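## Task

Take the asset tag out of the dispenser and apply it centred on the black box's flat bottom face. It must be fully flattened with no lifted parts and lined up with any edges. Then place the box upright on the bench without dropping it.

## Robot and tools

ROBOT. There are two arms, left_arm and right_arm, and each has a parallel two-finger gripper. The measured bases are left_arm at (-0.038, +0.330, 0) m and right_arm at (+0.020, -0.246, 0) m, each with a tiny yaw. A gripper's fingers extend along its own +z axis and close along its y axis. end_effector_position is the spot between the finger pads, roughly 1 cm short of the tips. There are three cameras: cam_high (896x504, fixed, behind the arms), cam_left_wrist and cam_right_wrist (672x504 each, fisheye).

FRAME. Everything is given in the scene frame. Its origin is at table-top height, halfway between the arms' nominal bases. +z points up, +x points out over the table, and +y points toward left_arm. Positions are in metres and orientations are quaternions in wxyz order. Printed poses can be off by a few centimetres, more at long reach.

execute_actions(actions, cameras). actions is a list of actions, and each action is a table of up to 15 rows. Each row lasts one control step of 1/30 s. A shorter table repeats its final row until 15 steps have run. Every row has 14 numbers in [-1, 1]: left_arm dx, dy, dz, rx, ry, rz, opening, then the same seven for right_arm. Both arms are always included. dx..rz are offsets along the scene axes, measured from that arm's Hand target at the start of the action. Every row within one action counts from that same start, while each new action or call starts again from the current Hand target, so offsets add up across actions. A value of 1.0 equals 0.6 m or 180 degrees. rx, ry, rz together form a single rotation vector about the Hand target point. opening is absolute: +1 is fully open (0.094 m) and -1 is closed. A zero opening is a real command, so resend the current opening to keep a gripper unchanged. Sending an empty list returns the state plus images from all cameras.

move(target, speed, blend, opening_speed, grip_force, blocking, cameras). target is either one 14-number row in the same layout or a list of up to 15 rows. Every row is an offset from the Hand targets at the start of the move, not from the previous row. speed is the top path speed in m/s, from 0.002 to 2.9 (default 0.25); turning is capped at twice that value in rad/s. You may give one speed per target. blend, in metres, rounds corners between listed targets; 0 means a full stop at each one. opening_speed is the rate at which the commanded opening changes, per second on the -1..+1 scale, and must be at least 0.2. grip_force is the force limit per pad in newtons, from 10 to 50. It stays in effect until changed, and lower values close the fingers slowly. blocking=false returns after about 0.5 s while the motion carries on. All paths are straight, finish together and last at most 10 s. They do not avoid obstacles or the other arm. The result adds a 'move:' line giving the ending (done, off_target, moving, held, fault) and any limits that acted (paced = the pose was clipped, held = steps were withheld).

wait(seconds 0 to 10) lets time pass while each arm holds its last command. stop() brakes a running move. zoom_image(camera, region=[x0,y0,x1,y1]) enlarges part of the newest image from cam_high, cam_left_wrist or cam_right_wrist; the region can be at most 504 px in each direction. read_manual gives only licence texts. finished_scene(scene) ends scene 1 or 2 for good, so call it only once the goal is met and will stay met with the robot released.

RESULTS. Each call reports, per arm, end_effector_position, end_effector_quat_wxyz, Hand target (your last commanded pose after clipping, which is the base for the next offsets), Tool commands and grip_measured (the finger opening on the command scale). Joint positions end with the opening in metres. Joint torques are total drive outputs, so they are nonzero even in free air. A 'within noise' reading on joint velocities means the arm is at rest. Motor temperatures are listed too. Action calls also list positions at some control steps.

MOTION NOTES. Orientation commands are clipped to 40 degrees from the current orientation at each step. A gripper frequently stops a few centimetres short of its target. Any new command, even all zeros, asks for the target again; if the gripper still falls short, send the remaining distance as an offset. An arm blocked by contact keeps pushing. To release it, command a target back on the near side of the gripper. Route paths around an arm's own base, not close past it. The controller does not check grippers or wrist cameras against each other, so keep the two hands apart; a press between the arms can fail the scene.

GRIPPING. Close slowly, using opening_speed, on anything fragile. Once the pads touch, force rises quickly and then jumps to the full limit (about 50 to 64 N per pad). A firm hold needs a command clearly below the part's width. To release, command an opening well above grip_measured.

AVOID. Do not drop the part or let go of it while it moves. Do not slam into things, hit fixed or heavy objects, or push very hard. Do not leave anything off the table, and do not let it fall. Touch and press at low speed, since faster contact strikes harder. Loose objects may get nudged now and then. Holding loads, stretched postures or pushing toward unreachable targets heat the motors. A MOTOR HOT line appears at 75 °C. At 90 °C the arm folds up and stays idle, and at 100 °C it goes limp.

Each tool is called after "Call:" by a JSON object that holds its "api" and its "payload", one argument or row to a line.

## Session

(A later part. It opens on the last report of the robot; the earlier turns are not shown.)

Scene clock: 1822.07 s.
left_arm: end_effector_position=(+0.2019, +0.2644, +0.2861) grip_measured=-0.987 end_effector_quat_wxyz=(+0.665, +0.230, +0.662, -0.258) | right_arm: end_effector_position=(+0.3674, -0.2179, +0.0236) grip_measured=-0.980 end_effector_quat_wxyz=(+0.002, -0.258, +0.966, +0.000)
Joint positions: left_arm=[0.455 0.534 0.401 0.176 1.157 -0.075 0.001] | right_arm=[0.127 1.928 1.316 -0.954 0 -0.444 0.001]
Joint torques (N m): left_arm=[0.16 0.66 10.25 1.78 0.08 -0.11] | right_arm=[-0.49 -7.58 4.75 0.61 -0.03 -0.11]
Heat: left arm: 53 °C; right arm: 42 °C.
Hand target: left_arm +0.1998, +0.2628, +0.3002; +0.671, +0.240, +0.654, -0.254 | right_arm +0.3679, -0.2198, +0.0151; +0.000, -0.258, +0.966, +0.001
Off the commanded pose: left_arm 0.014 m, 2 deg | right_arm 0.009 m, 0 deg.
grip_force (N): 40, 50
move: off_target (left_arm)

Call:
{"api": "move", "payload": {
  "target": [
    [0, 0, 0, 0, 0, 0, -1, 0, 0, 0.005, 0, 0, 0, -0.2],
    [0, 0, 0, 0, 0, 0, -1, 0, 0, 0.25, 0, 0, 0, -0.2]
  ],
  "speed": 0.08,
  "opening_speed": 0.4,
  "cameras": ["all"]
}}

Call:
{"api": "zoom_image", "payload": {
  "camera": "cam_left_wrist",
  "region": [380, 100, 620, 300]
}}

Scene clock: 1838.93 s.
left_arm: end_effector_position=(+0.2019, +0.2644, +0.2861) grip_measured=-0.987 end_effector_quat_wxyz=(+0.665, +0.230, +0.662, -0.258) | right_arm: end_effector_position=(+0.3663, -0.2181, +0.1537) grip_measured=-0.202 end_effector_quat_wxyz=(-0.013, -0.258, +0.966, +0.003)
Joint positions: left_arm=[0.455 0.534 0.401 0.176 1.157 -0.075 0.001] | right_arm=[0.127 1.896 1.796 -1.499 0 -0.444 0.037]
Joint torques (N m): left_arm=[0.18 0.77 10.33 1.78 0.08 -0.11] | right_arm=[-0.51 -10.3 8.73 0.22 0 -0.1]
Heat: left arm: 54 °C; right arm: 41 °C.
Hand target: left_arm +0.1998, +0.2628, +0.3002; +0.671, +0.240, +0.654, -0.254 | right_arm +0.3679, -0.2198, +0.1653; +0.000, -0.258, +0.966, +0.000
Off the commanded pose: left_arm 0.014 m, 2 deg | right_arm 0.012 m, 2 deg.
grip_force (N): 40, 50
move: off_target (left_arm, right_arm)

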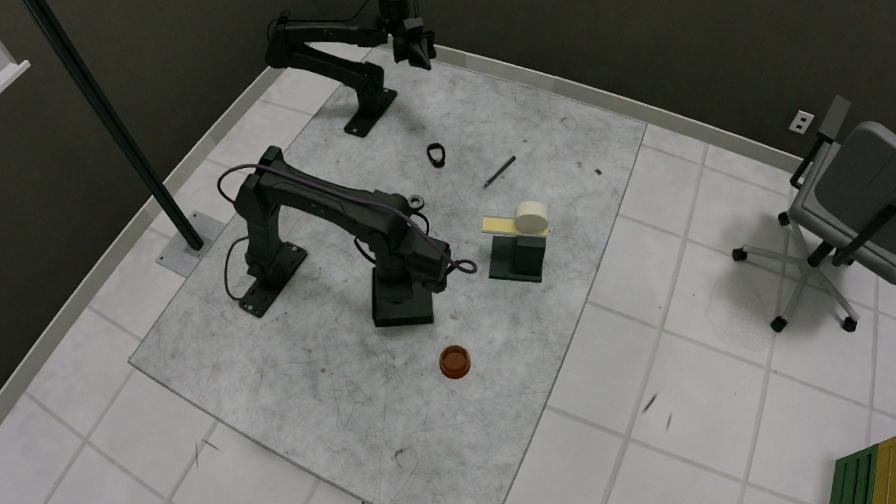

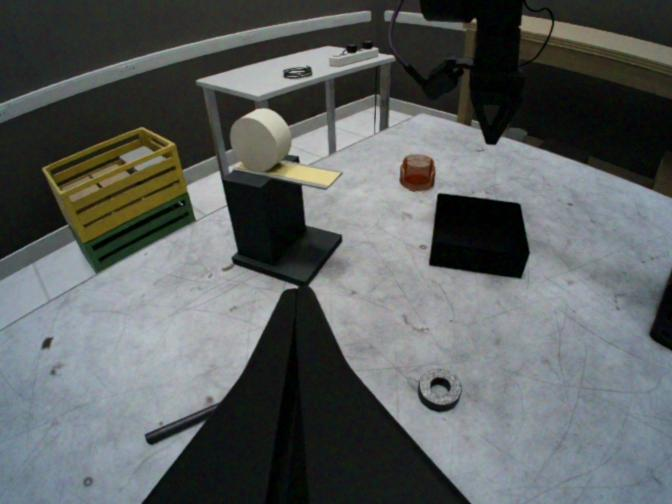

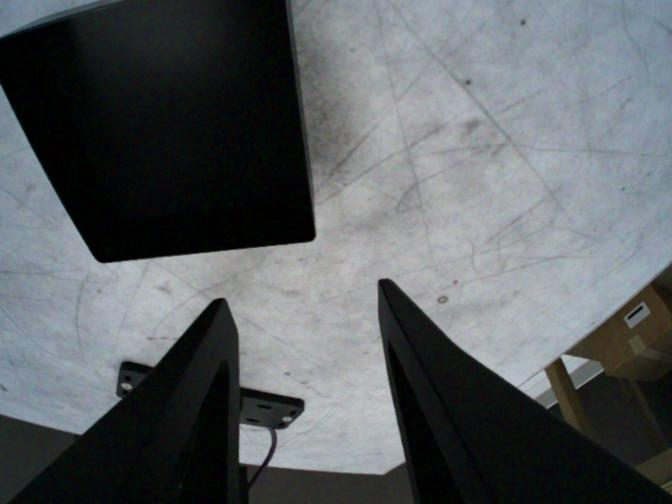

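Scaled by 2.100 from the camera's 672x504 image, which has a finer 960x720 frame.

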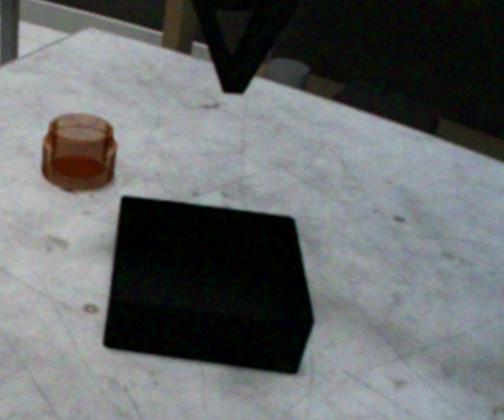

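Call:
{"api": "finished_scene", "payload": {
  "scene": 1
}}

The scene is finished: the task was done.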